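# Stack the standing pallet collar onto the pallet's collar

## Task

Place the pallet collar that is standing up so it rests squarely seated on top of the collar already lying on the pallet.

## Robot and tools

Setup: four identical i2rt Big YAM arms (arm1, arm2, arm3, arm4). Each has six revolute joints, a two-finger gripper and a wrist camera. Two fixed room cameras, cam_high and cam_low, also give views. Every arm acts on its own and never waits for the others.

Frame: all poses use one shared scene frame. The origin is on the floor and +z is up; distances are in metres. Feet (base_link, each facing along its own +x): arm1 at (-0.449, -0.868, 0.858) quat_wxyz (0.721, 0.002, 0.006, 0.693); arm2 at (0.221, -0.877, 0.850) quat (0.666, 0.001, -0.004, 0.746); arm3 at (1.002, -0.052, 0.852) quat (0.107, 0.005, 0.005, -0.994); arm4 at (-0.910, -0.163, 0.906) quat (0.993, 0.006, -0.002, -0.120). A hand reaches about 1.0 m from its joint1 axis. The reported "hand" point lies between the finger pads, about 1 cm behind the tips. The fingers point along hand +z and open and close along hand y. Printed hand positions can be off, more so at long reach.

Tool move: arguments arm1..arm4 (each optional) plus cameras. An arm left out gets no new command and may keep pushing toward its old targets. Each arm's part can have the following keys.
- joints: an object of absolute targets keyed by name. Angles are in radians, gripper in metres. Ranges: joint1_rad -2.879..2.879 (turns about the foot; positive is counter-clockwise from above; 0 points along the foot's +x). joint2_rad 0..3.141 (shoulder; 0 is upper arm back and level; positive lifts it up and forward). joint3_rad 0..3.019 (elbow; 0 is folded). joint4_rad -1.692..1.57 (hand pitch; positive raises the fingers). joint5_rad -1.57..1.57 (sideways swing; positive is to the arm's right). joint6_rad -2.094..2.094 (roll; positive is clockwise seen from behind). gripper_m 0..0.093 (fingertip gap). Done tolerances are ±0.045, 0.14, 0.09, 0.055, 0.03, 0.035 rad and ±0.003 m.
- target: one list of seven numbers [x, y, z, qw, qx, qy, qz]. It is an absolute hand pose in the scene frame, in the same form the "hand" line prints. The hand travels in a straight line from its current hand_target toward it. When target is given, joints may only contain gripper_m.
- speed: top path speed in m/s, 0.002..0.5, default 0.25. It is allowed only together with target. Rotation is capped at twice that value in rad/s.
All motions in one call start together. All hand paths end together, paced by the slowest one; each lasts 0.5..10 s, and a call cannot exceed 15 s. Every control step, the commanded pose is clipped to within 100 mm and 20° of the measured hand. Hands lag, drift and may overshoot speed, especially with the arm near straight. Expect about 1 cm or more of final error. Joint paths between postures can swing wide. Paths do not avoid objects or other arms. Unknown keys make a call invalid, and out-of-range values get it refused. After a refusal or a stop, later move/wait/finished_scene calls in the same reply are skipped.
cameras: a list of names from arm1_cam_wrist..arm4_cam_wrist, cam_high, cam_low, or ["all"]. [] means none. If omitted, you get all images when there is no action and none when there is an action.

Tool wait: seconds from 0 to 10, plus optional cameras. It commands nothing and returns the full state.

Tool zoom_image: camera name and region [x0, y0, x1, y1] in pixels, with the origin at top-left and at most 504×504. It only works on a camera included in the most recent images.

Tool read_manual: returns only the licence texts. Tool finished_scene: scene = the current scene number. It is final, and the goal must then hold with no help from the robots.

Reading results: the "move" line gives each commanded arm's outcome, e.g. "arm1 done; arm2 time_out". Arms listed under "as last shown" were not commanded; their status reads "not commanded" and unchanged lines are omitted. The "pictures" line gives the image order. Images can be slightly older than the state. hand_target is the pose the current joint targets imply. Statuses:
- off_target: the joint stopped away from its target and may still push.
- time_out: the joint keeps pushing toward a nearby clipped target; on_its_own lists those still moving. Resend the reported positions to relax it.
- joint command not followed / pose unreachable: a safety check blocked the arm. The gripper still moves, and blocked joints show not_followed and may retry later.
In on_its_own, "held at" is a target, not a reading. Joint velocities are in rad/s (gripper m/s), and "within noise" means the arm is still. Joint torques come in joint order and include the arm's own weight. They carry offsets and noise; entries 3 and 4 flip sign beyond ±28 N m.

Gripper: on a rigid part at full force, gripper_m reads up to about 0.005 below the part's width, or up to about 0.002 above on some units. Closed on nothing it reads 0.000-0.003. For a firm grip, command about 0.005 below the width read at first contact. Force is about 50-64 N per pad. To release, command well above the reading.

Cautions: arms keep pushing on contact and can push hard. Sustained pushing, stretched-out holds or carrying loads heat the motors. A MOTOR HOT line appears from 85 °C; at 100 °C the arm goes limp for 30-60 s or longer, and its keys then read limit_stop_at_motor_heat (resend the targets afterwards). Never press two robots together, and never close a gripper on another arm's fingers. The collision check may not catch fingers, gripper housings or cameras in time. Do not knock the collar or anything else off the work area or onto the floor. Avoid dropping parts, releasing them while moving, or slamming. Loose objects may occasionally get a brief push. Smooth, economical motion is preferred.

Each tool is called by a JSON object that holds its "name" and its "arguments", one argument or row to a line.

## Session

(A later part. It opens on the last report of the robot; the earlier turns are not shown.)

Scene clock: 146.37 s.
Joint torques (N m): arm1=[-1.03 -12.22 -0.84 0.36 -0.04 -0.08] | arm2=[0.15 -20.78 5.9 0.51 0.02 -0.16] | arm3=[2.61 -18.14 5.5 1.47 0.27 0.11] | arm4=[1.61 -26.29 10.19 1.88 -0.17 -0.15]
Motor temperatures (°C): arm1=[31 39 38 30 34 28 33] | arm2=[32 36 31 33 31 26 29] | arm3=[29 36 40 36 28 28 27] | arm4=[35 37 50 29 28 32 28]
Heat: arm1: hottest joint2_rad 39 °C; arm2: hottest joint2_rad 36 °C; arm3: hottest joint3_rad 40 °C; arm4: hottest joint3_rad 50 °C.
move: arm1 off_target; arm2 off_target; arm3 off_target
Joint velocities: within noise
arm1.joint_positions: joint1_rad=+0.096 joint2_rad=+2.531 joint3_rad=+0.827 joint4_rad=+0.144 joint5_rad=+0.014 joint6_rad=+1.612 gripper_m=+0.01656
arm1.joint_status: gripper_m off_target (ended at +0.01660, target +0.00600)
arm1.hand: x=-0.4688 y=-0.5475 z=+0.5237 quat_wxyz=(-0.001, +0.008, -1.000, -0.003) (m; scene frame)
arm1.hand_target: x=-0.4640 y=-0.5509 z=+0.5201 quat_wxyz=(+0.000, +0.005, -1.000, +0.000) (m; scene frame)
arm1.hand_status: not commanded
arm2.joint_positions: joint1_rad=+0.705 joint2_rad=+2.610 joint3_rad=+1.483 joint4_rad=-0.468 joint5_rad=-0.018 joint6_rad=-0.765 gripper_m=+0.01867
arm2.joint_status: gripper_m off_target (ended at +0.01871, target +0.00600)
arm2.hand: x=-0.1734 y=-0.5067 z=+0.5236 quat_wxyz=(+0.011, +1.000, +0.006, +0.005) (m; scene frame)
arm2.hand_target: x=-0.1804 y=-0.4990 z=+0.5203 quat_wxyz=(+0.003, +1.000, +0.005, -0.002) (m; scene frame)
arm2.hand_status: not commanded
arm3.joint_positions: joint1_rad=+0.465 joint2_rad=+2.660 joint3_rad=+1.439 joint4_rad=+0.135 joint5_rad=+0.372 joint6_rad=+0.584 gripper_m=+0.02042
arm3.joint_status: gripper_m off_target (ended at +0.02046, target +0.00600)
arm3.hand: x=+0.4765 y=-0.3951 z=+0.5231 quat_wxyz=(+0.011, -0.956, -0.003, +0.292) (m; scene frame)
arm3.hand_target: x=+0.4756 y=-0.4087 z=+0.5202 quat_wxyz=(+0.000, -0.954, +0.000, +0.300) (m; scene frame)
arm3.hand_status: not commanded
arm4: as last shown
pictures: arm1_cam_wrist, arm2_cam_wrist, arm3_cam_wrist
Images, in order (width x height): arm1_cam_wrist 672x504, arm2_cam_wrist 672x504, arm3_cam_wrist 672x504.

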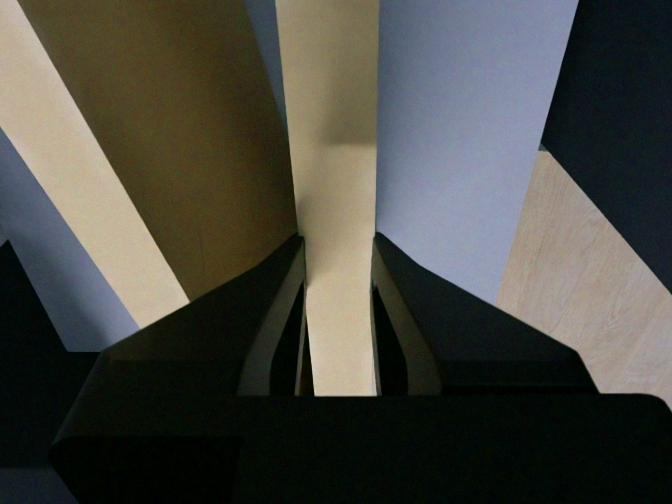

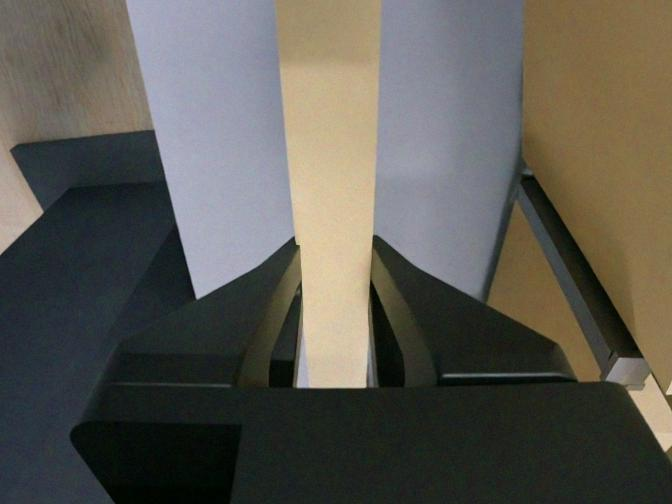

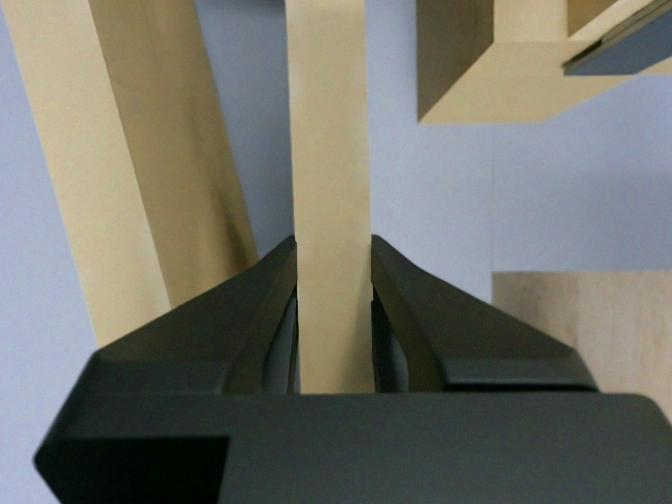

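{"name": "move", "arguments": {
  "arm1": {"target":[-0.464,-0.549,0.655,0,0.002,-1,0],"speed":0.08},
  "arm2": {"target":[-0.180,-0.499,0.655,0.001,1,0.003,-0.001],"speed":0.08},
  "arm3": {"target":[0.4755,-0.408,0.655,0,-0.954,0,0.301],"speed":0.08},
  "cameras": ["all"]
}}

Scene clock: 152.30 s.
Joint torques (N m): arm1=[2.14 -19.84 -2.03 -1.47 -0.93 0.12] | arm2=[0.26 -27.34 6.02 -0.66 0 -0.08] | arm3=[2.43 -29.16 2.48 0.01 1.05 0.07] | arm4=[1.79 -26.11 10.21 1.88 -0.17 -0.15]
Motor temperatures (°C): arm1=[31 40 38 30 34 28 33] | arm2=[32 37 31 32 31 26 30] | arm3=[29 37 40 36 28 28 28] | arm4=[35 38 50 29 28 31 28]
Heat: arm1: hottest joint2_rad 40 °C; arm2: hottest joint2_rad 37 °C; arm3: hottest joint3_rad 40 °C; arm4: hottest joint3_rad 50 °C.
move: arm1 off_target; arm2 off_target; arm3 off_target
Joint velocities: within noise
arm1.joint_positions: joint1_rad=+0.057 joint2_rad=+2.209 joint3_rad=+0.687 joint4_rad=-0.062 joint5_rad=+0.049 joint6_rad=+1.600 gripper_m=+0.01657
arm1.joint_status: not commanded
arm1.hand: x=-0.4491 y=-0.5517 z=+0.6230 quat_wxyz=(-0.019, -0.005, -1.000, +0.008) (m; scene frame)
arm1.hand_target: x=-0.4616 y=-0.5469 z=+0.6508 quat_wxyz=(-0.005, +0.002, -1.000, -0.006) (m; scene frame)
arm1.hand_status: off_target (0.035 m and 2.5 deg from the pose sent, 0.131 m and 0.8 deg at the start)
arm2.joint_positions: joint1_rad=+0.703 joint2_rad=+2.398 joint3_rad=+1.347 joint4_rad=-0.589 joint5_rad=-0.010 joint6_rad=-0.770 gripper_m=+0.01869
arm2.joint_status: not commanded
arm2.hand: x=-0.1566 y=-0.5200 z=+0.6108 quat_wxyz=(+0.024, +0.999, +0.007, +0.023) (m; scene frame)
arm2.hand_target: x=-0.1806 y=-0.4978 z=+0.6539 quat_wxyz=(-0.004, +1.000, +0.002, -0.004) (m; scene frame)
arm2.hand_status: off_target (0.054 m and 3.9 deg from the pose sent, 0.132 m and 1.4 deg at the start)
arm3.joint_positions: joint1_rad=+0.465 joint2_rad=+2.488 joint3_rad=+1.310 joint4_rad=+0.048 joint5_rad=+0.349 joint6_rad=+0.598 gripper_m=+0.02044
arm3.joint_status: not commanded
arm3.hand: x=+0.4925 y=-0.3872 z=+0.5846 quat_wxyz=(+0.013, -0.963, -0.003, +0.270) (m; scene frame)
arm3.hand_target: x=+0.4738 y=-0.4091 z=+0.6501 quat_wxyz=(-0.005, -0.953, +0.006, +0.304) (m; scene frame)
arm3.hand_status: off_target (0.075 m and 4.0 deg from the pose sent, 0.133 m and 1.6 deg at the start)
arm4: as last shown
pictures: arm1_cam_wrist, arm2_cam_wrist, arm3_cam_wrist, arm4_cam_wrist, cam_high, cam_low
Images, in order (width x height): arm1_cam_wrist 672x504, arm2_cam_wrist 672x504, arm3_cam_wrist 672x504, arm4_cam_wrist 672x504, cam_high 672x504, cam_low 672x504.

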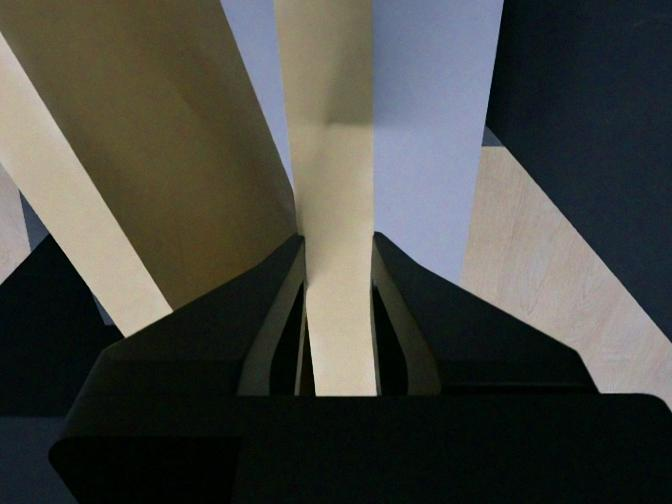

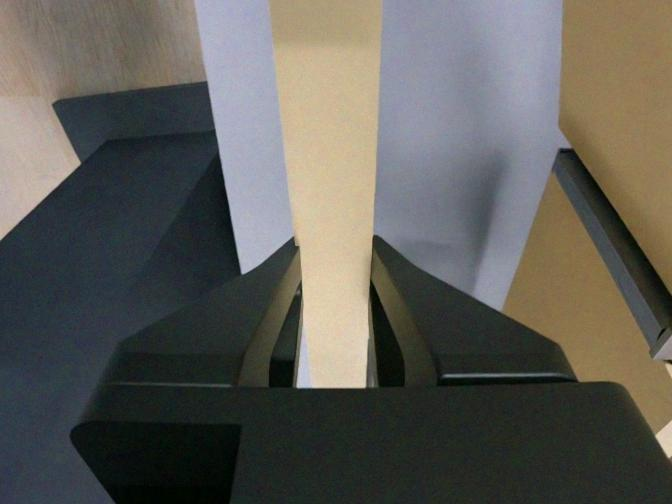

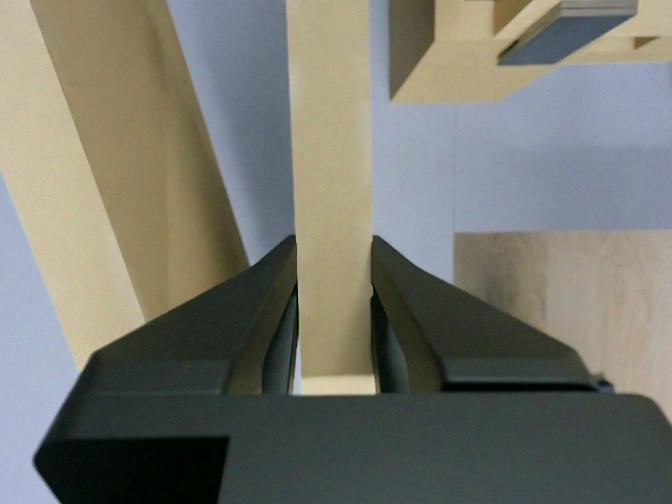

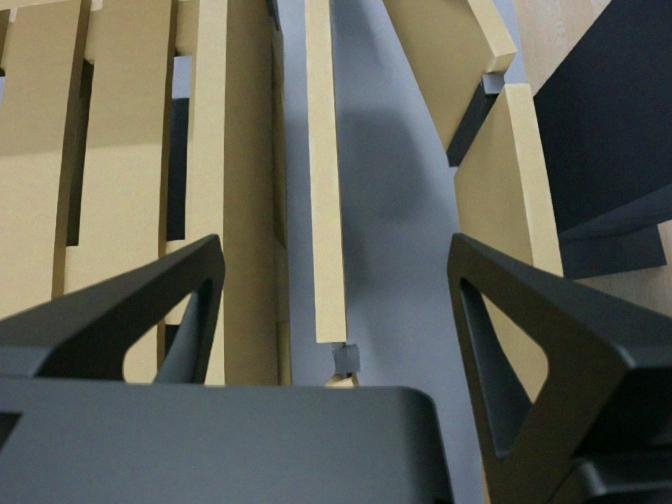

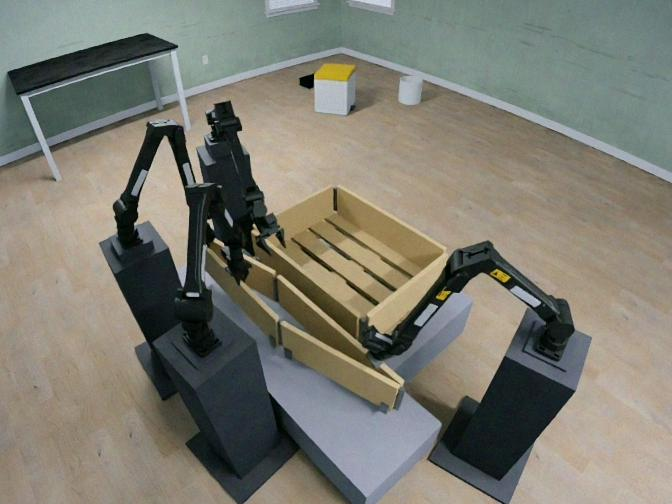

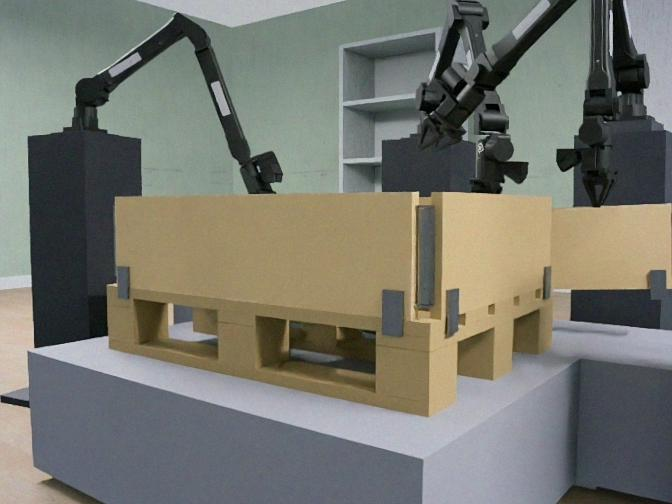

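{"name": "move", "arguments": {
  "arm1": {"target":[-0.467,-0.547,0.709,0,0.002,-1,0],"speed":0.08},
  "arm2": {"target":[-0.180,-0.493,0.722,0,1,0.003,-0.001],"speed":0.08},
  "arm3": {"target":[0.4755,-0.410,0.745,0,-0.95,0,0.312],"speed":0.08},
  "arm4": {"target":[-0.005,-0.387,0.81,0.423,0,0.906,0],"speed":0.2},
  "cameras": ["all"]
}}

Scene clock: 161.93 s.
Joint torques (N m): arm1=[3.02 -18.49 0.59 -2.07 -0.99 0.22] | arm2=[-0.32 -27.16 7.69 -0.58 -0.08 -0.08] | arm3=[2.96 -29.92 4.25 -0.13 1.68 -0.05] | arm4=[1.61 -25.23 15.36 1.03 0.01 -0.04]
Motor temperatures (°C): arm1=[31 40 38 30 35 28 33] | arm2=[32 39 30 32 31 26 30] | arm3=[29 37 39 35 29 28 28] | arm4=[35 39 50 29 28 31 28]
Heat: arm1: hottest joint2_rad 40 °C; arm2: hottest joint2_rad 39 °C; arm3: hottest joint3_rad 39 °C; arm4: hottest joint3_rad 50 °C.
move: arm1 off_target; arm2 off_target; arm3 off_target; arm4 off_target
Joint velocities: within noise
arm1.joint_positions: joint1_rad=+0.057 joint2_rad=+2.015 joint3_rad=+0.648 joint4_rad=-0.221 joint5_rad=+0.040 joint6_rad=+1.600 gripper_m=+0.01660
arm1.joint_status: not commanded
arm1.hand: x=-0.4501 y=-0.5506 z=+0.6793 quat_wxyz=(-0.015, -0.005, -1.000, +0.011) (m; scene frame)
arm1.hand_target: x=-0.4661 y=-0.5478 z=+0.7049 quat_wxyz=(+0.001, +0.002, -1.000, +0.000) (m; scene frame)
arm1.hand_status: off_target (0.034 m and 2.3 deg from the pose sent, 0.088 m and 2.5 deg at the start)
arm2.joint_positions: joint1_rad=+0.701 joint2_rad=+2.268 joint3_rad=+1.328 joint4_rad=-0.724 joint5_rad=-0.007 joint6_rad=-0.781 gripper_m=+0.01869
arm2.joint_status: not commanded
arm2.hand: x=-0.1559 y=-0.5196 z=+0.6744 quat_wxyz=(+0.032, +0.999, +0.012, +0.033) (m; scene frame)
arm2.hand_target: x=-0.1783 y=-0.4938 z=+0.7214 quat_wxyz=(-0.001, +1.000, +0.003, +0.000) (m; scene frame)
arm2.hand_status: off_target (0.060 m and 5.4 deg from the pose sent, 0.117 m and 4.0 deg at the start)
arm3.joint_positions: joint1_rad=+0.465 joint2_rad=+2.305 joint3_rad=+1.240 joint4_rad=-0.072 joint5_rad=+0.349 joint6_rad=+0.588 gripper_m=+0.02044
arm3.joint_status: not commanded
arm3.hand: x=+0.4923 y=-0.3876 z=+0.6619 quat_wxyz=(+0.016, -0.963, -0.008, +0.267) (m; scene frame)
arm3.hand_target: x=+0.4747 y=-0.4100 z=+0.7387 quat_wxyz=(-0.001, -0.950, -0.003, +0.313) (m; scene frame)
arm3.hand_status: off_target (0.088 m and 5.8 deg from the pose sent, 0.163 m and 5.3 deg at the start; pose on its path clipped on 14 of 59 steps)
arm4.joint_positions: joint1_rad=-0.053 joint2_rad=+2.729 joint3_rad=+2.268 joint4_rad=-0.292 joint5_rad=-0.207 joint6_rad=-0.200 gripper_m=+0.07004
arm4.joint_status: not commanded
arm4.hand: x=-0.0235 y=-0.3928 z=+0.7933 quat_wxyz=(-0.409, -0.004, -0.912, -0.001) (m; scene frame)
arm4.hand_target: x=-0.0070 y=-0.3864 z=+0.8107 quat_wxyz=(-0.424, +0.000, -0.906, +0.001) (m; scene frame)
arm4.hand_status: off_target (0.026 m and 1.8 deg from the pose sent, 0.045 m and 1.7 deg at the start)
pictures: arm1_cam_wrist, arm2_cam_wrist, arm3_cam_wrist, arm4_cam_wrist, cam_high, cam_low
Images, in order (width x height): arm1_cam_wrist 672x504, arm2_cam_wrist 672x504, arm3_cam_wrist 672x504, arm4_cam_wrist 672x504, cam_high 672x504, cam_low 672x504.

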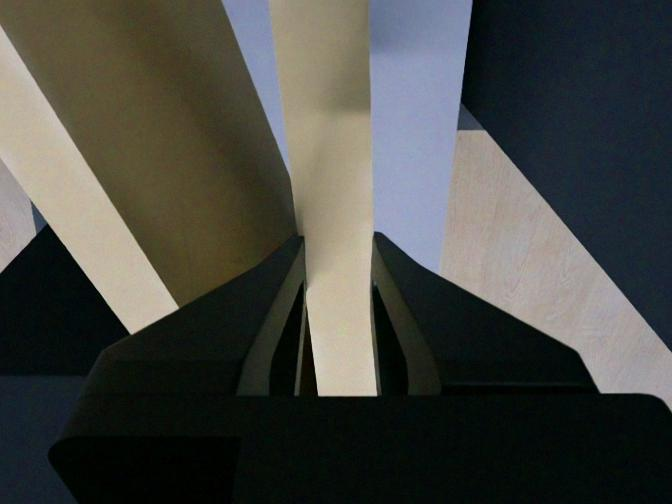

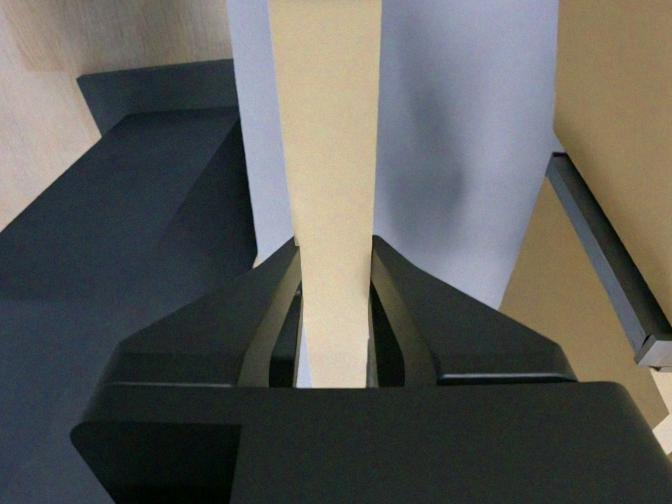

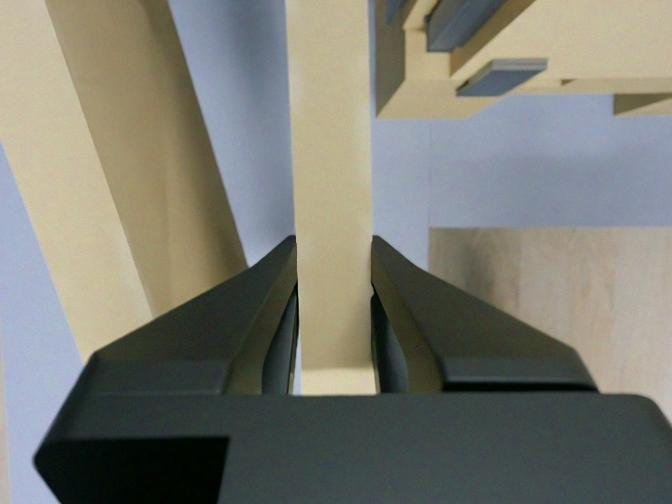

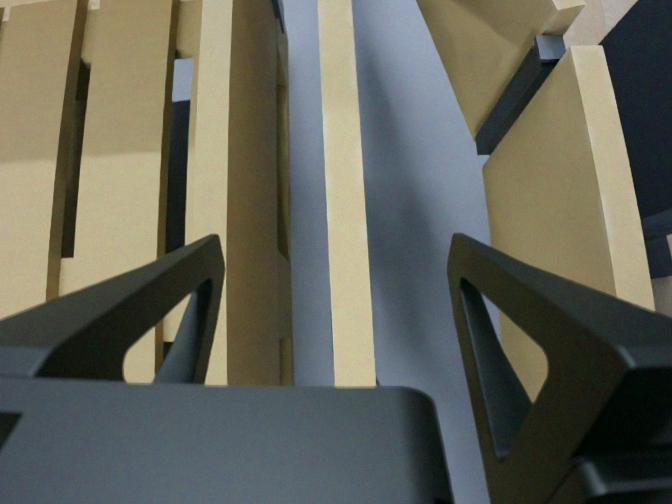

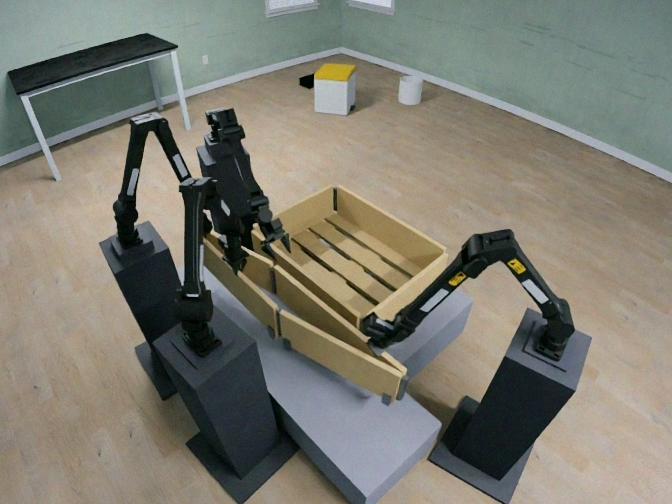

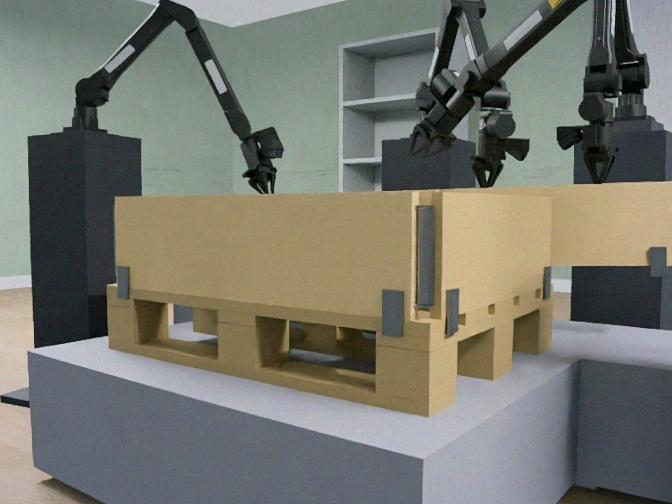

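{"name": "move", "arguments": {
  "arm4": {"target":[0.0,-0.394,0.675,0.423,0,0.906,0],"speed":0.12},
  "cameras": ["arm4_cam_wrist"]
}}

Scene clock: 166.93 s.
Joint torques (N m): arm1=[2.9 -18.37 0.66 -1.99 -0.97 0.23] | arm2=[-0.26 -27.05 7.71 -0.58 -0.16 -0.07] | arm3=[3.02 -29.74 4.25 -0.1 1.68 -0.05] | arm4=[0.91 -25.17 15.42 1.16 -0.19 -0.1]
Motor temperatures (°C): arm1=[31 41 37 30 35 28 33] | arm2=[32 40 31 32 31 26 30] | arm3=[29 38 39 35 30 28 29] | arm4=[35 40 51 29 28 31 28]
Heat: arm1: hottest joint2_rad 41 °C; arm2: hottest joint2_rad 40 °C; arm3: hottest joint3_rad 39 °C; arm4: hottest joint3_rad 51 °C.
move: arm4 off_target
Joint velocities: within noise
arm1.joint_positions: joint1_rad=+0.057 joint2_rad=+2.014 joint3_rad=+0.647 joint4_rad=-0.224 joint5_rad=+0.040 joint6_rad=+1.600 gripper_m=+0.01661
arm1.joint_status: not commanded
arm1.hand: x=-0.4501 y=-0.5515 z=+0.6796 quat_wxyz=(-0.015, -0.005, -1.000, +0.013) (m; scene frame)
arm1.hand_target: x=-0.4660 y=-0.5480 z=+0.7049 quat_wxyz=(+0.000, +0.002, -1.000, +0.000) (m; scene frame)
arm1.hand_status: not commanded
arm2.joint_positions: joint1_rad=+0.701 joint2_rad=+2.267 joint3_rad=+1.328 joint4_rad=-0.726 joint5_rad=-0.006 joint6_rad=-0.782 gripper_m=+0.01869
arm2.joint_status: not commanded
arm2.hand: x=-0.1556 y=-0.5195 z=+0.6748 quat_wxyz=(+0.031, +0.999, +0.012, +0.034) (m; scene frame)
arm2.hand_target: x=-0.1781 y=-0.4941 z=+0.7213 quat_wxyz=(-0.001, +1.000, +0.004, +0.000) (m; scene frame)
arm2.hand_status: not commanded
arm3.joint_positions: joint1_rad=+0.465 joint2_rad=+2.304 joint3_rad=+1.240 joint4_rad=-0.072 joint5_rad=+0.349 joint6_rad=+0.588 gripper_m=+0.02044
arm3.joint_status: not commanded
arm3.hand: x=+0.4920 y=-0.3878 z=+0.6626 quat_wxyz=(+0.016, -0.963, -0.008, +0.268) (m; scene frame)
arm3.hand_target: x=+0.4746 y=-0.4101 z=+0.7388 quat_wxyz=(-0.001, -0.950, -0.003, +0.313) (m; scene frame)
arm3.hand_status: not commanded
arm4.joint_positions: joint1_rad=-0.053 joint2_rad=+3.082 joint3_rad=+2.636 joint4_rad=-0.301 joint5_rad=-0.208 joint6_rad=-0.200 gripper_m=+0.07004
arm4.joint_status: not commanded
arm4.hand: x=-0.0118 y=-0.3942 z=+0.6648 quat_wxyz=(-0.412, -0.003, -0.911, -0.001) (m; scene frame)
arm4.hand_target: x=-0.0018 y=-0.3935 z=+0.6756 quat_wxyz=(-0.424, +0.000, -0.906, +0.000) (m; scene frame)
arm4.hand_status: off_target (0.016 m and 1.4 deg from the pose sent, 0.121 m and 1.8 deg at the start)
pictures: arm4_cam_wrist
Images, in order (width x height): arm4_cam_wrist 672x504.

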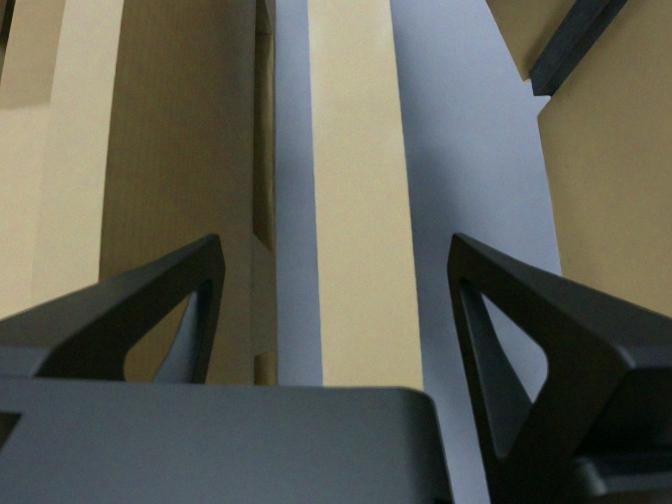

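{"name": "move", "arguments": {
  "arm4": {"target":[0.0,-0.404,0.675,0.423,0,0.906,0],"joints":{"gripper_m":0.03},"speed":0.12}
}}

{"name": "move", "arguments": {
  "arm4": {"joints":{"gripper_m":0.006}},
  "cameras": ["arm4_cam_wrist"]
}}

Scene clock: 171.87 s.
Joint torques (N m): arm1=[3.02 -18.37 0.65 -1.99 -1.01 0.24] | arm2=[-0.26 -27.05 7.71 -0.57 -0.16 -0.05] | arm3=[3.02 -29.86 4.25 -0.05 1.69 -0.05] | arm4=[0.44 -24.88 15.66 1.28 -0.23 -0.16]
Motor temperatures (°C): arm1=[31 42 37 30 35 28 34] | arm2=[32 41 31 32 31 26 30] | arm3=[29 40 39 35 31 28 29] | arm4=[35 39 52 29 28 31 28]
Heat: arm1: hottest joint2_rad 42 °C; arm2: hottest joint2_rad 41 °C; arm3: hottest joint2_rad 40 °C; arm4: hottest joint3_rad 52 °C.
move: arm4 off_target
Joint velocities: within noise
arm1.joint_positions: joint1_rad=+0.057 joint2_rad=+2.014 joint3_rad=+0.647 joint4_rad=-0.224 joint5_rad=+0.041 joint6_rad=+1.598 gripper_m=+0.01662
arm1.joint_status: not commanded
arm1.hand: x=-0.4498 y=-0.5515 z=+0.6796 quat_wxyz=(-0.015, -0.004, -1.000, +0.013) (m; scene frame)
arm1.hand_target: x=-0.4659 y=-0.5480 z=+0.7049 quat_wxyz=(+0.000, +0.002, -1.000, +0.000) (m; scene frame)
arm1.hand_status: not commanded
arm2.joint_positions: joint1_rad=+0.701 joint2_rad=+2.267 joint3_rad=+1.328 joint4_rad=-0.724 joint5_rad=-0.006 joint6_rad=-0.784 gripper_m=+0.01869
arm2.joint_status: not commanded
arm2.hand: x=-0.1558 y=-0.5192 z=+0.6748 quat_wxyz=(+0.031, +0.999, +0.013, +0.033) (m; scene frame)
arm2.hand_target: x=-0.1784 y=-0.4939 z=+0.7213 quat_wxyz=(-0.001, +1.000, +0.003, +0.000) (m; scene frame)
arm2.hand_status: not commanded
arm3.joint_positions: joint1_rad=+0.465 joint2_rad=+2.304 joint3_rad=+1.240 joint4_rad=-0.075 joint5_rad=+0.349 joint6_rad=+0.588 gripper_m=+0.02045
arm3.joint_status: not commanded
arm3.hand: x=+0.4926 y=-0.3874 z=+0.6623 quat_wxyz=(+0.017, -0.964, -0.008, +0.266) (m; scene frame)
arm3.hand_target: x=+0.4748 y=-0.4099 z=+0.7386 quat_wxyz=(-0.001, -0.950, -0.003, +0.313) (m; scene frame)
arm3.hand_status: not commanded
arm4.joint_positions: joint1_rad=-0.059 joint2_rad=+3.102 joint3_rad=+2.682 joint4_rad=-0.330 joint5_rad=-0.216 joint6_rad=-0.200 gripper_m=+0.03007
arm4.joint_status: all done
arm4.hand: x=-0.0103 y=-0.3985 z=+0.6657 quat_wxyz=(-0.411, -0.004, -0.911, -0.003) (m; scene frame)
arm4.hand_target: x=-0.0022 y=-0.4036 z=+0.6759 quat_wxyz=(-0.425, -0.001, -0.905, +0.001) (m; scene frame)
arm4.hand_status: off_target (0.015 m and 1.6 deg from the pose sent, 0.018 m and 1.4 deg at the start; a joint's target at an end of its range on 12 of 35 steps)

Scene clock: 172.47 s.
Joint torques (N m): arm1=[2.96 -18.37 0.69 -2 -1.04 0.23] | arm2=[-0.26 -27.05 7.75 -0.61 -0.19 -0.05] | arm3=[2.78 -29.74 4.26 -0.08 1.69 -0.05] | arm4=[0.67 -25 15.57 1.28 -0.07 0.07]
Motor temperatures (°C): arm1=[31 42 37 30 35 28 34] | arm2=[32 41 31 32 31 26 30] | arm3=[29 40 39 35 31 28 29] | arm4=[35 39 52 29 28 31 28]
Heat: arm1: hottest joint2_rad 42 °C; arm2: hottest joint2_rad 41 °C; arm3: hottest joint2_rad 40 °C; arm4: hottest joint3_rad 52 °C.
move: arm4 off_target
Joint velocities: within noise
arm1.joint_positions: joint1_rad=+0.057 joint2_rad=+2.014 joint3_rad=+0.647 joint4_rad=-0.223 joint5_rad=+0.041 joint6_rad=+1.598 gripper_m=+0.01662
arm1.joint_status: not commanded
arm1.hand: x=-0.4498 y=-0.5511 z=+0.6796 quat_wxyz=(-0.015, -0.004, -1.000, +0.012) (m; scene frame)
arm1.hand_target: x=-0.4660 y=-0.5477 z=+0.7048 quat_wxyz=(+0.000, +0.002, -1.000, +0.000) (m; scene frame)
arm1.hand_status: not commanded
arm2.joint_positions: joint1_rad=+0.701 joint2_rad=+2.267 joint3_rad=+1.327 joint4_rad=-0.727 joint5_rad=-0.006 joint6_rad=-0.784 gripper_m=+0.01869
arm2.joint_status: not commanded
arm2.hand: x=-0.1551 y=-0.5199 z=+0.6749 quat_wxyz=(+0.032, +0.999, +0.013, +0.035) (m; scene frame)
arm2.hand_target: x=-0.1778 y=-0.4945 z=+0.7213 quat_wxyz=(+0.000, +1.000, +0.003, +0.001) (m; scene frame)
arm2.hand_status: not commanded
arm3.joint_positions: joint1_rad=+0.466 joint2_rad=+2.304 joint3_rad=+1.240 joint4_rad=-0.075 joint5_rad=+0.349 joint6_rad=+0.588 gripper_m=+0.02045
arm3.joint_status: not commanded
arm3.hand: x=+0.4927 y=-0.3876 z=+0.6623 quat_wxyz=(+0.017, -0.964, -0.008, +0.266) (m; scene frame)
arm3.hand_target: x=+0.4748 y=-0.4098 z=+0.7386 quat_wxyz=(-0.001, -0.950, -0.003, +0.313) (m; scene frame)
arm3.hand_status: not commanded
arm4.joint_positions: joint1_rad=-0.061 joint2_rad=+3.102 joint3_rad=+2.684 joint4_rad=-0.330 joint5_rad=-0.219 joint6_rad=-0.225 gripper_m=+0.01891
arm4.joint_status: gripper_m off_target (ended at +0.01893, target +0.00600)
arm4.hand: x=-0.0105 y=-0.4005 z=+0.6663 quat_wxyz=(-0.412, +0.006, -0.911, +0.001) (m; scene frame)
arm4.hand_target: x=-0.0022 y=-0.4038 z=+0.6759 quat_wxyz=(-0.425, -0.001, -0.905, +0.001) (m; scene frame)
arm4.hand_status: not commanded
pictures: arm4_cam_wrist
Images, in order (width x height): arm4_cam_wrist 672x504.

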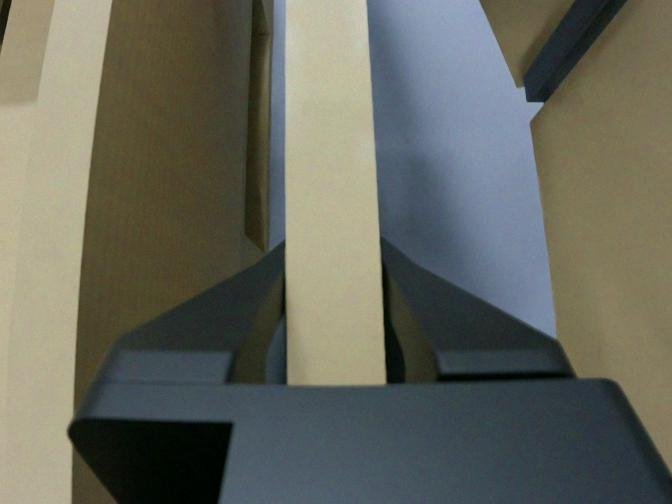

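{"name": "move", "arguments": {
  "arm1": {"target":[-0.466,-0.546,0.80,0,0.002,-1,0],"speed":0.08},
  "arm2": {"target":[-0.178,-0.494,0.817,0,1,0.003,0],"speed":0.08},
  "arm3": {"target":[0.475,-0.410,0.835,0,-0.95,0,0.312],"speed":0.08},
  "arm4": {"target":[-0.002,-0.404,0.795,0.424,0,0.906,0],"speed":0.08},
  "cameras": ["all"]
}}

Scene clock: 186.87 s.
Joint torques (N m): arm1=[2.96 -16.67 5.53 -2.51 -1.08 0.23] | arm2=[-0.32 -26.4 10.63 -0.62 -0.23 -0.07] | arm3=[2.84 -29.45 7.6 -0.7 1.66 0.03] | arm4=[0.67 -30.1 10.33 1.74 -0.11 0.11]
Motor temperatures (°C): arm1=[31 44 37 30 36 28 34] | arm2=[32 43 31 32 30 26 31] | arm3=[29 45 38 35 33 28 29] | arm4=[35 41 52 29 28 31 29]
Heat: arm1: hottest joint2_rad 44 °C; arm2: hottest joint2_rad 43 °C; arm3: hottest joint2_rad 45 °C; arm4: hottest joint3_rad 52 °C.
move: arm1 off_target; arm2 off_target; arm3 off_target; arm4 off_target
Joint velocities: within noise
arm1.joint_positions: joint1_rad=+0.057 joint2_rad=+1.714 joint3_rad=+0.634 joint4_rad=-0.520 joint5_rad=+0.043 joint6_rad=+1.598 gripper_m=+0.01662
arm1.joint_status: not commanded
arm1.hand: x=-0.4485 y=-0.5527 z=+0.7691 quat_wxyz=(-0.016, -0.004, -1.000, +0.017) (m; scene frame)
arm1.hand_target: x=-0.4650 y=-0.5465 z=+0.7962 quat_wxyz=(+0.000, +0.002, -1.000, +0.000) (m; scene frame)
arm1.hand_status: off_target (0.036 m and 2.8 deg from the pose sent, 0.122 m and 2.3 deg at the start)
arm2.joint_positions: joint1_rad=+0.699 joint2_rad=+2.095 joint3_rad=+1.319 joint4_rad=-0.907 joint5_rad=-0.004 joint6_rad=-0.784 gripper_m=+0.01869
arm2.joint_status: not commanded
arm2.hand: x=-0.1522 y=-0.5217 z=+0.7629 quat_wxyz=(+0.037, +0.998, +0.012, +0.041) (m; scene frame)
arm2.hand_target: x=-0.1763 y=-0.4951 z=+0.8168 quat_wxyz=(-0.002, +1.000, +0.003, -0.001) (m; scene frame)
arm2.hand_status: off_target (0.066 m and 6.4 deg from the pose sent, 0.146 m and 5.5 deg at the start)
arm3.joint_positions: joint1_rad=+0.466 joint2_rad=+2.124 joint3_rad=+1.211 joint4_rad=-0.241 joint5_rad=+0.349 joint6_rad=+0.592 gripper_m=+0.02045
arm3.joint_status: not commanded
arm3.hand: x=+0.4936 y=-0.3872 z=+0.7431 quat_wxyz=(+0.021, -0.965, -0.008, +0.261) (m; scene frame)
arm3.hand_target: x=+0.4755 y=-0.4090 z=+0.8293 quat_wxyz=(-0.002, -0.950, +0.002, +0.313) (m; scene frame)
arm3.hand_status: off_target (0.096 m and 6.6 deg from the pose sent, 0.175 m and 5.9 deg at the start; pose on its path clipped on 53 of 77 steps)
arm4.joint_positions: joint1_rad=-0.061 joint2_rad=+2.862 joint3_rad=+2.438 joint4_rad=-0.349 joint5_rad=-0.221 joint6_rad=-0.229 gripper_m=+0.01891
arm4.joint_status: not commanded
arm4.hand: x=-0.0140 y=-0.4004 z=+0.7526 quat_wxyz=(-0.402, +0.007, -0.916, -0.002) (m; scene frame)
arm4.hand_target: x=-0.0017 y=-0.4040 z=+0.7945 quat_wxyz=(-0.424, +0.001, -0.906, +0.000) (m; scene frame)
arm4.hand_status: off_target (0.044 m and 2.9 deg from the pose sent, 0.129 m and 1.6 deg at the start)
pictures: arm1_cam_wrist, arm2_cam_wrist, arm3_cam_wrist, arm4_cam_wrist, cam_high, cam_low
Images, in order (width x height): arm1_cam_wrist 672x504, arm2_cam_wrist 672x504, arm3_cam_wrist 672x504, arm4_cam_wrist 672x504, cam_high 672x504, cam_low 672x504.

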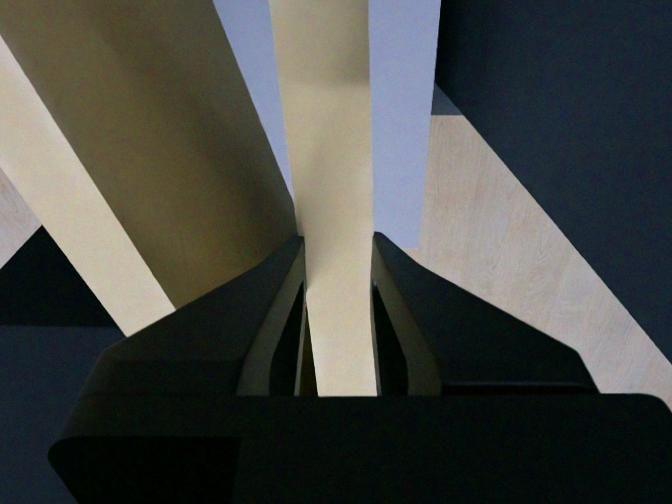

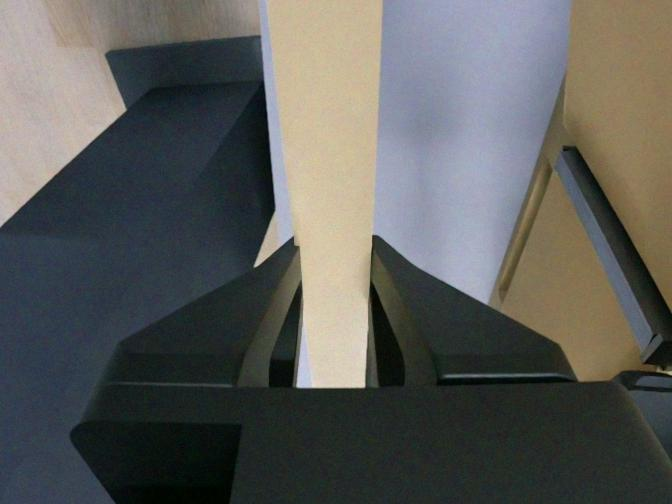

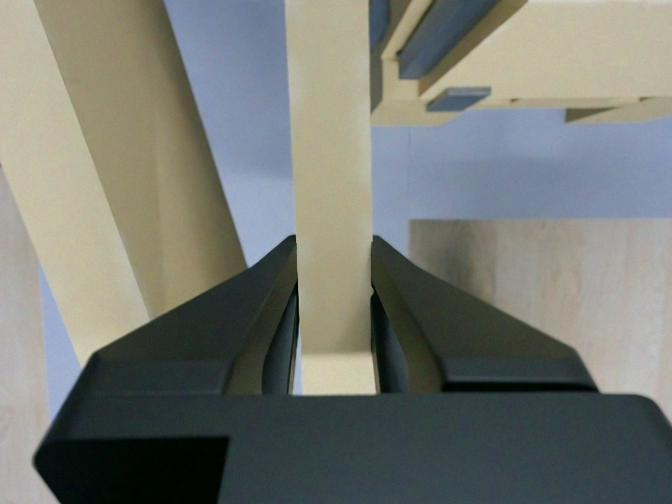

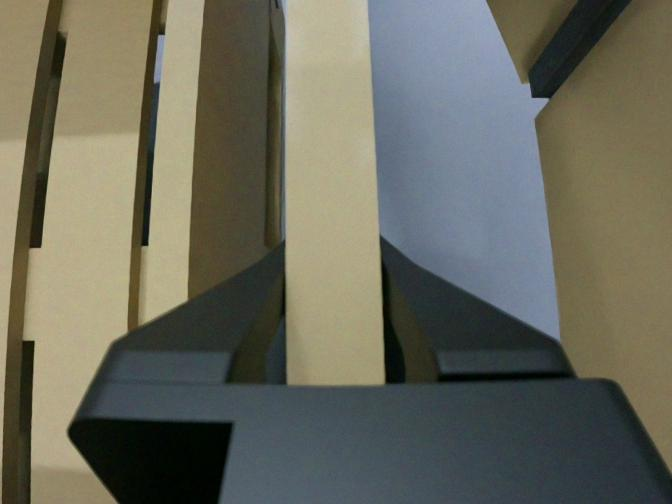

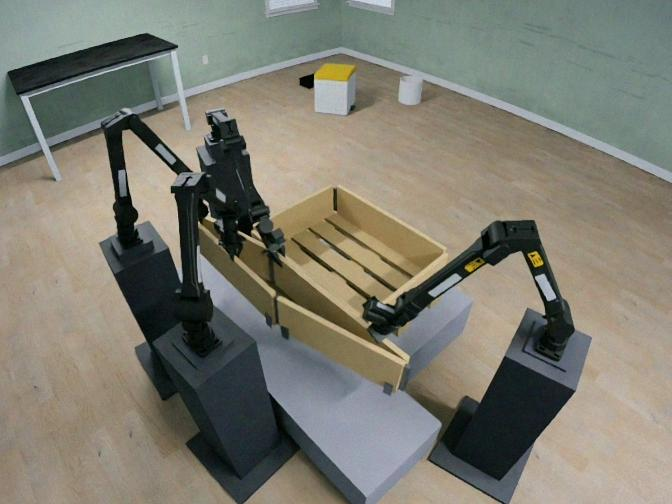

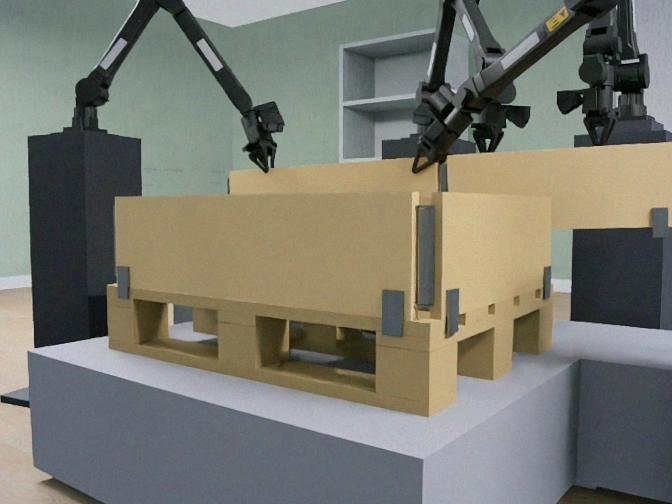

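{"name": "move", "arguments": {
  "arm1": {"target":[-0.466,-0.546,0.895,0,0.002,-1,0],"speed":0.08},
  "arm2": {"target":[-0.178,-0.494,0.917,0,1,0.003,0],"speed":0.08},
  "arm3": {"target":[0.476,-0.410,0.945,0,-0.95,0,0.312],"speed":0.08},
  "arm4": {"target":[-0.002,-0.404,0.900,0.424,0,0.906,0],"speed":0.08},
  "cameras": ["all"]
}}

Scene clock: 193.07 s.
Joint torques (N m): arm1=[3.08 -13.86 12.63 -3.43 -1.37 0.25] | arm2=[-0.73 -26.05 15.27 -1.03 -0.18 -0.07] | arm3=[2.67 -28.69 10.26 -1.16 1.64 -0.02] | arm4=[0.79 -31.33 11.82 1.36 -0.14 0.2]
Motor temperatures (°C): arm1=[31 43 37 30 36 28 34] | arm2=[32 43 32 32 30 26 31] | arm3=[29 45 39 35 33 27 29] | arm4=[35 40 52 29 28 31 29]
Heat: arm1: hottest joint2_rad 43 °C; arm2: hottest joint2_rad 43 °C; arm3: hottest joint2_rad 45 °C; arm4: hottest joint3_rad 52 °C.
move: arm1 off_target; arm2 off_target; arm3 off_target; arm4 off_target
Joint velocities: within noise
arm1.joint_positions: joint1_rad=+0.057 joint2_rad=+1.455 joint3_rad=+0.666 joint4_rad=-0.824 joint5_rad=+0.052 joint6_rad=+1.598 gripper_m=+0.01665
arm1.joint_status: not commanded
arm1.hand: x=-0.4458 y=-0.5638 z=+0.8540 quat_wxyz=(-0.021, -0.004, -1.000, +0.023) (m; scene frame)
arm1.hand_target: x=-0.4645 y=-0.5468 z=+0.8913 quat_wxyz=(+0.000, +0.003, -1.000, -0.001) (m; scene frame)
arm1.hand_status: off_target (0.049 m and 3.7 deg from the pose sent, 0.127 m and 2.8 deg at the start)
arm2.joint_positions: joint1_rad=+0.703 joint2_rad=+1.957 joint3_rad=+1.354 joint4_rad=-1.122 joint5_rad=-0.006 joint6_rad=-0.784 gripper_m=+0.01874
arm2.joint_status: not commanded
arm2.hand: x=-0.1464 y=-0.5316 z=+0.8466 quat_wxyz=(+0.052, +0.997, +0.014, +0.055) (m; scene frame)
arm2.hand_target: x=-0.1731 y=-0.4985 z=+0.9176 quat_wxyz=(+0.000, +1.000, +0.003, +0.000) (m; scene frame)
arm2.hand_status: off_target (0.086 m and 8.8 deg from the pose sent, 0.159 m and 6.4 deg at the start)
arm3.joint_positions: joint1_rad=+0.466 joint2_rad=+1.969 joint3_rad=+1.214 joint4_rad=-0.400 joint5_rad=+0.349 joint6_rad=+0.590 gripper_m=+0.02045
arm3.joint_status: not commanded
arm3.hand: x=+0.4954 y=-0.3860 z=+0.8196 quat_wxyz=(+0.022, -0.965, -0.009, +0.260) (m; scene frame)
arm3.hand_target: x=+0.4816 y=-0.4028 z=+0.9109 quat_wxyz=(-0.001, -0.950, +0.000, +0.312) (m; scene frame)
arm3.hand_status: off_target (0.129 m and 6.8 deg from the pose sent, 0.204 m and 6.6 deg at the start; pose on its path clipped on 80 of 84 steps)
arm4.joint_positions: joint1_rad=-0.062 joint2_rad=+2.716 joint3_rad=+2.378 joint4_rad=-0.456 joint5_rad=-0.219 joint6_rad=-0.237 gripper_m=+0.01891
arm4.joint_status: not commanded
arm4.hand: x=-0.0157 y=-0.4020 z=+0.8349 quat_wxyz=(-0.393, +0.009, -0.920, -0.003) (m; scene frame)
arm4.hand_target: x=-0.0018 y=-0.4038 z=+0.8989 quat_wxyz=(-0.424, +0.000, -0.905, +0.000) (m; scene frame)
arm4.hand_status: off_target (0.067 m and 4.0 deg from the pose sent, 0.148 m and 2.9 deg at the start)
pictures: arm1_cam_wrist, arm2_cam_wrist, arm3_cam_wrist, arm4_cam_wrist, cam_high, cam_low
Images, in order (width x height): arm1_cam_wrist 672x504, arm2_cam_wrist 672x504, arm3_cam_wrist 672x504, arm4_cam_wrist 672x504, cam_high 672x504, cam_low 672x504.

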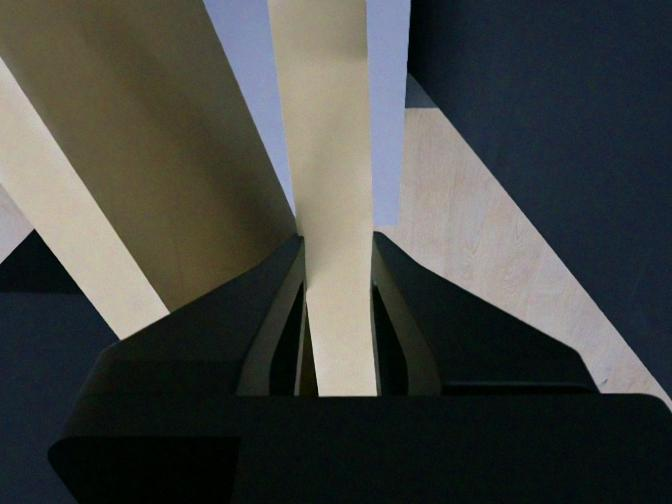

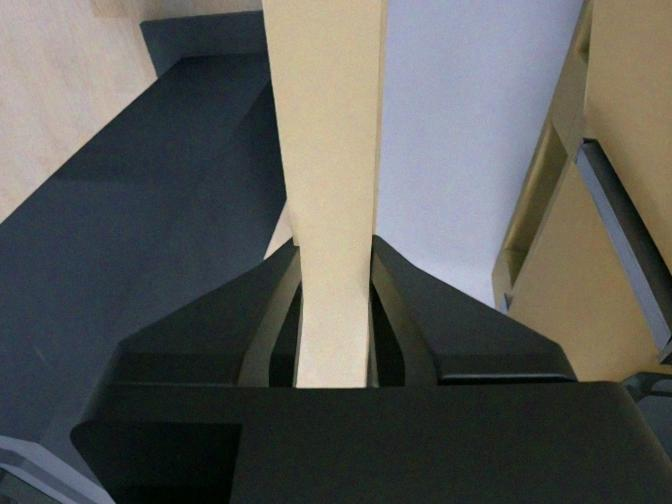

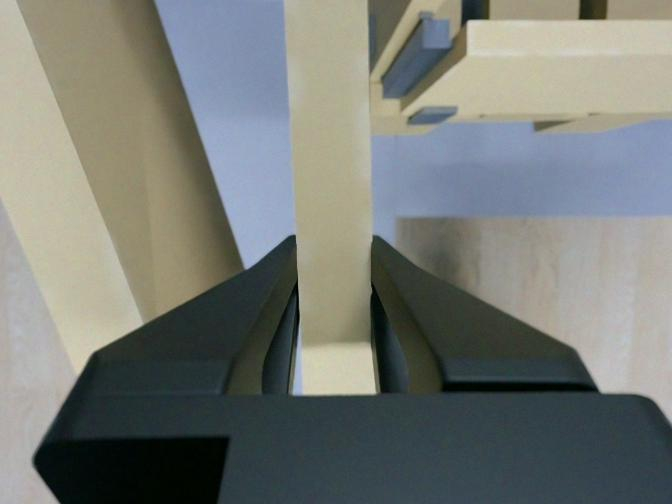

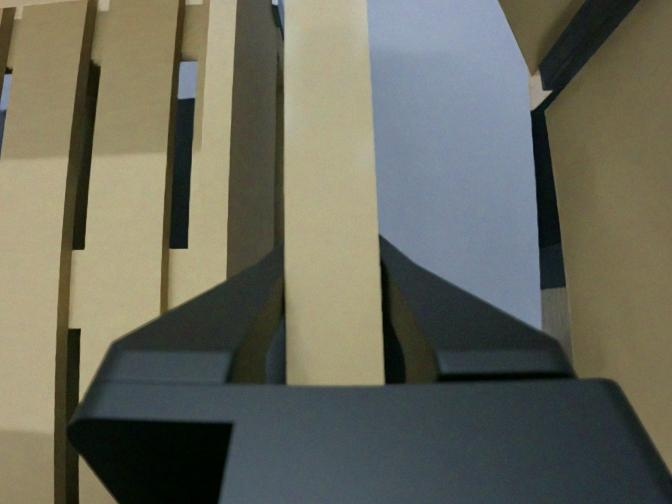

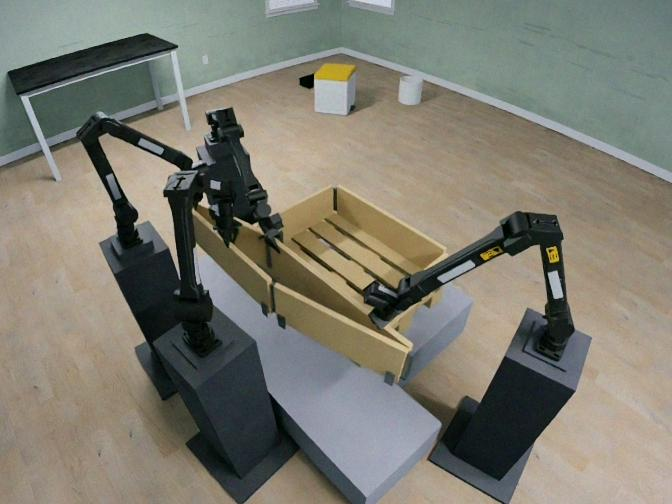

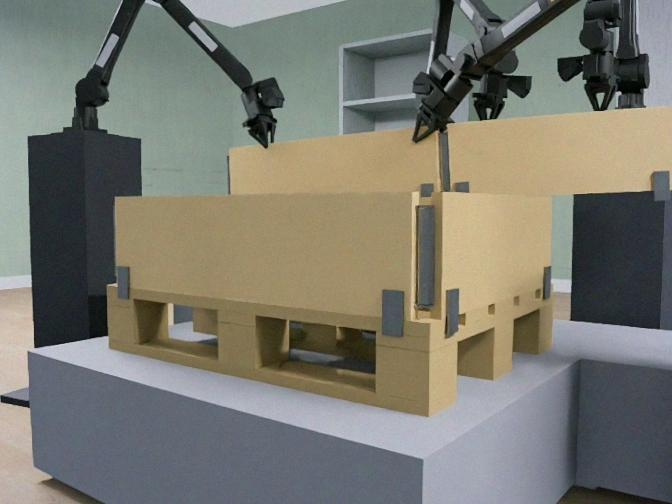

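{"name": "move", "arguments": {
  "arm1": {"target":[-0.466,-0.536,0.925,0,0.002,-1,0],"speed":0.08},
  "arm2": {"target":[-0.178,-0.488,0.955,0,1,0.003,0],"speed":0.08},
  "arm3": {"joints":{"joint2_rad":1.77}},
  "arm4": {"target":[-0.002,-0.404,0.940,0.424,0,0.906,0],"speed":0.08},
  "cameras": ["cam_low"]
}}

Scene clock: 222.97 s.
Joint torques (N m): arm1=[3.14 -13.45 14.41 -3.06 -1.23 0.26] | arm2=[-1.08 -26.29 17.05 -1.39 -0.23 -0.12] | arm3=[2.61 -28.34 10.62 0.01 1.63 -0.03] | arm4=[0.91 -31.79 13.15 1.07 -0.13 0.25]
Motor temperatures (°C): arm1=[31 41 40 30 38 27 34] | arm2=[32 39 39 32 30 26 31] | arm3=[29 42 43 35 35 27 30] | arm4=[35 43 52 29 28 31 30]
Heat: arm1: hottest joint2_rad 41 °C; arm2: hottest joint2_rad 39 °C; arm3: hottest joint3_rad 43 °C; arm4: hottest joint3_rad 52 °C.
move: arm1 off_target; arm2 off_target; arm3 done; arm4 off_target
Joint velocities: within noise
arm1.joint_positions: joint1_rad=+0.057 joint2_rad=+1.418 joint3_rad=+0.720 joint4_rad=-0.933 joint5_rad=+0.044 joint6_rad=+1.598 gripper_m=+0.01665
arm1.joint_status: not commanded
arm1.hand: x=-0.4469 y=-0.5591 z=+0.8803 quat_wxyz=(-0.017, -0.003, -0.999, +0.032) (m; scene frame)
arm1.hand_target: x=-0.4650 y=-0.5376 z=+0.9219 quat_wxyz=(+0.002, +0.002, -1.000, -0.001) (m; scene frame)
arm1.hand_status: off_target (0.054 m and 4.3 deg from the pose sent, 0.079 m and 3.7 deg at the start)
arm2.joint_positions: joint1_rad=+0.699 joint2_rad=+1.929 joint3_rad=+1.398 joint4_rad=-1.204 joint5_rad=-0.004 joint6_rad=-0.787 gripper_m=+0.01874
arm2.joint_status: not commanded
arm2.hand: x=-0.1471 y=-0.5282 z=+0.8761 quat_wxyz=(+0.055, +0.997, +0.014, +0.059) (m; scene frame)
arm2.hand_target: x=-0.1720 y=-0.4937 z=+0.9555 quat_wxyz=(-0.001, +1.000, +0.002, +0.000) (m; scene frame)
arm2.hand_status: off_target (0.094 m and 9.4 deg from the pose sent, 0.121 m and 8.8 deg at the start; pose on its path clipped on 11 of 37 steps)
arm3.joint_positions: joint1_rad=+0.466 joint2_rad=+1.905 joint3_rad=+1.214 joint4_rad=-0.437 joint5_rad=+0.349 joint6_rad=+0.588 gripper_m=+0.02046
arm3.joint_status: all done
arm3.hand: x=+0.4944 y=-0.3869 z=+0.8531 quat_wxyz=(+0.014, -0.963, -0.008, +0.270) (m; scene frame)
arm3.hand_target: x=+0.4793 y=-0.4048 z=+0.9499 quat_wxyz=(-0.020, -0.942, +0.005, +0.335) (m; scene frame)
arm3.hand_status: not commanded
arm4.joint_positions: joint1_rad=-0.062 joint2_rad=+2.675 joint3_rad=+2.378 joint4_rad=-0.510 joint5_rad=-0.219 joint6_rad=-0.243 gripper_m=+0.01891
arm4.joint_status: not commanded
arm4.hand: x=-0.0173 y=-0.4019 z=+0.8631 quat_wxyz=(-0.387, +0.011, -0.922, -0.003) (m; scene frame)
arm4.hand_target: x=-0.0028 y=-0.4036 z=+0.9384 quat_wxyz=(-0.424, +0.001, -0.906, -0.001) (m; scene frame)
arm4.hand_status: off_target (0.078 m and 4.8 deg from the pose sent, 0.106 m and 4.0 deg at the start)
pictures: cam_low
Images, in order (width x height): cam_low 672x504.

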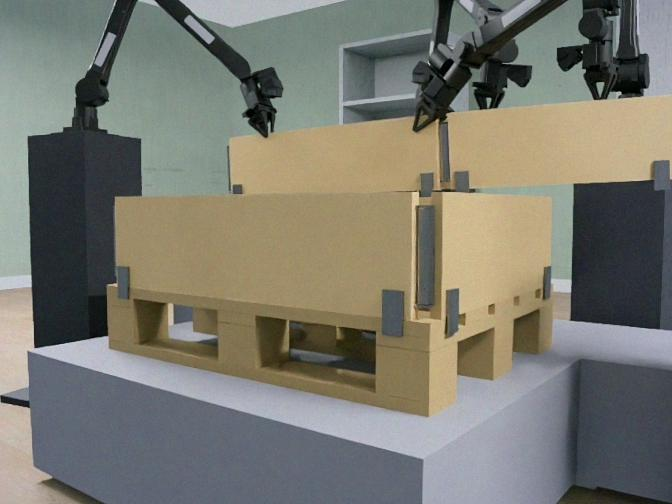

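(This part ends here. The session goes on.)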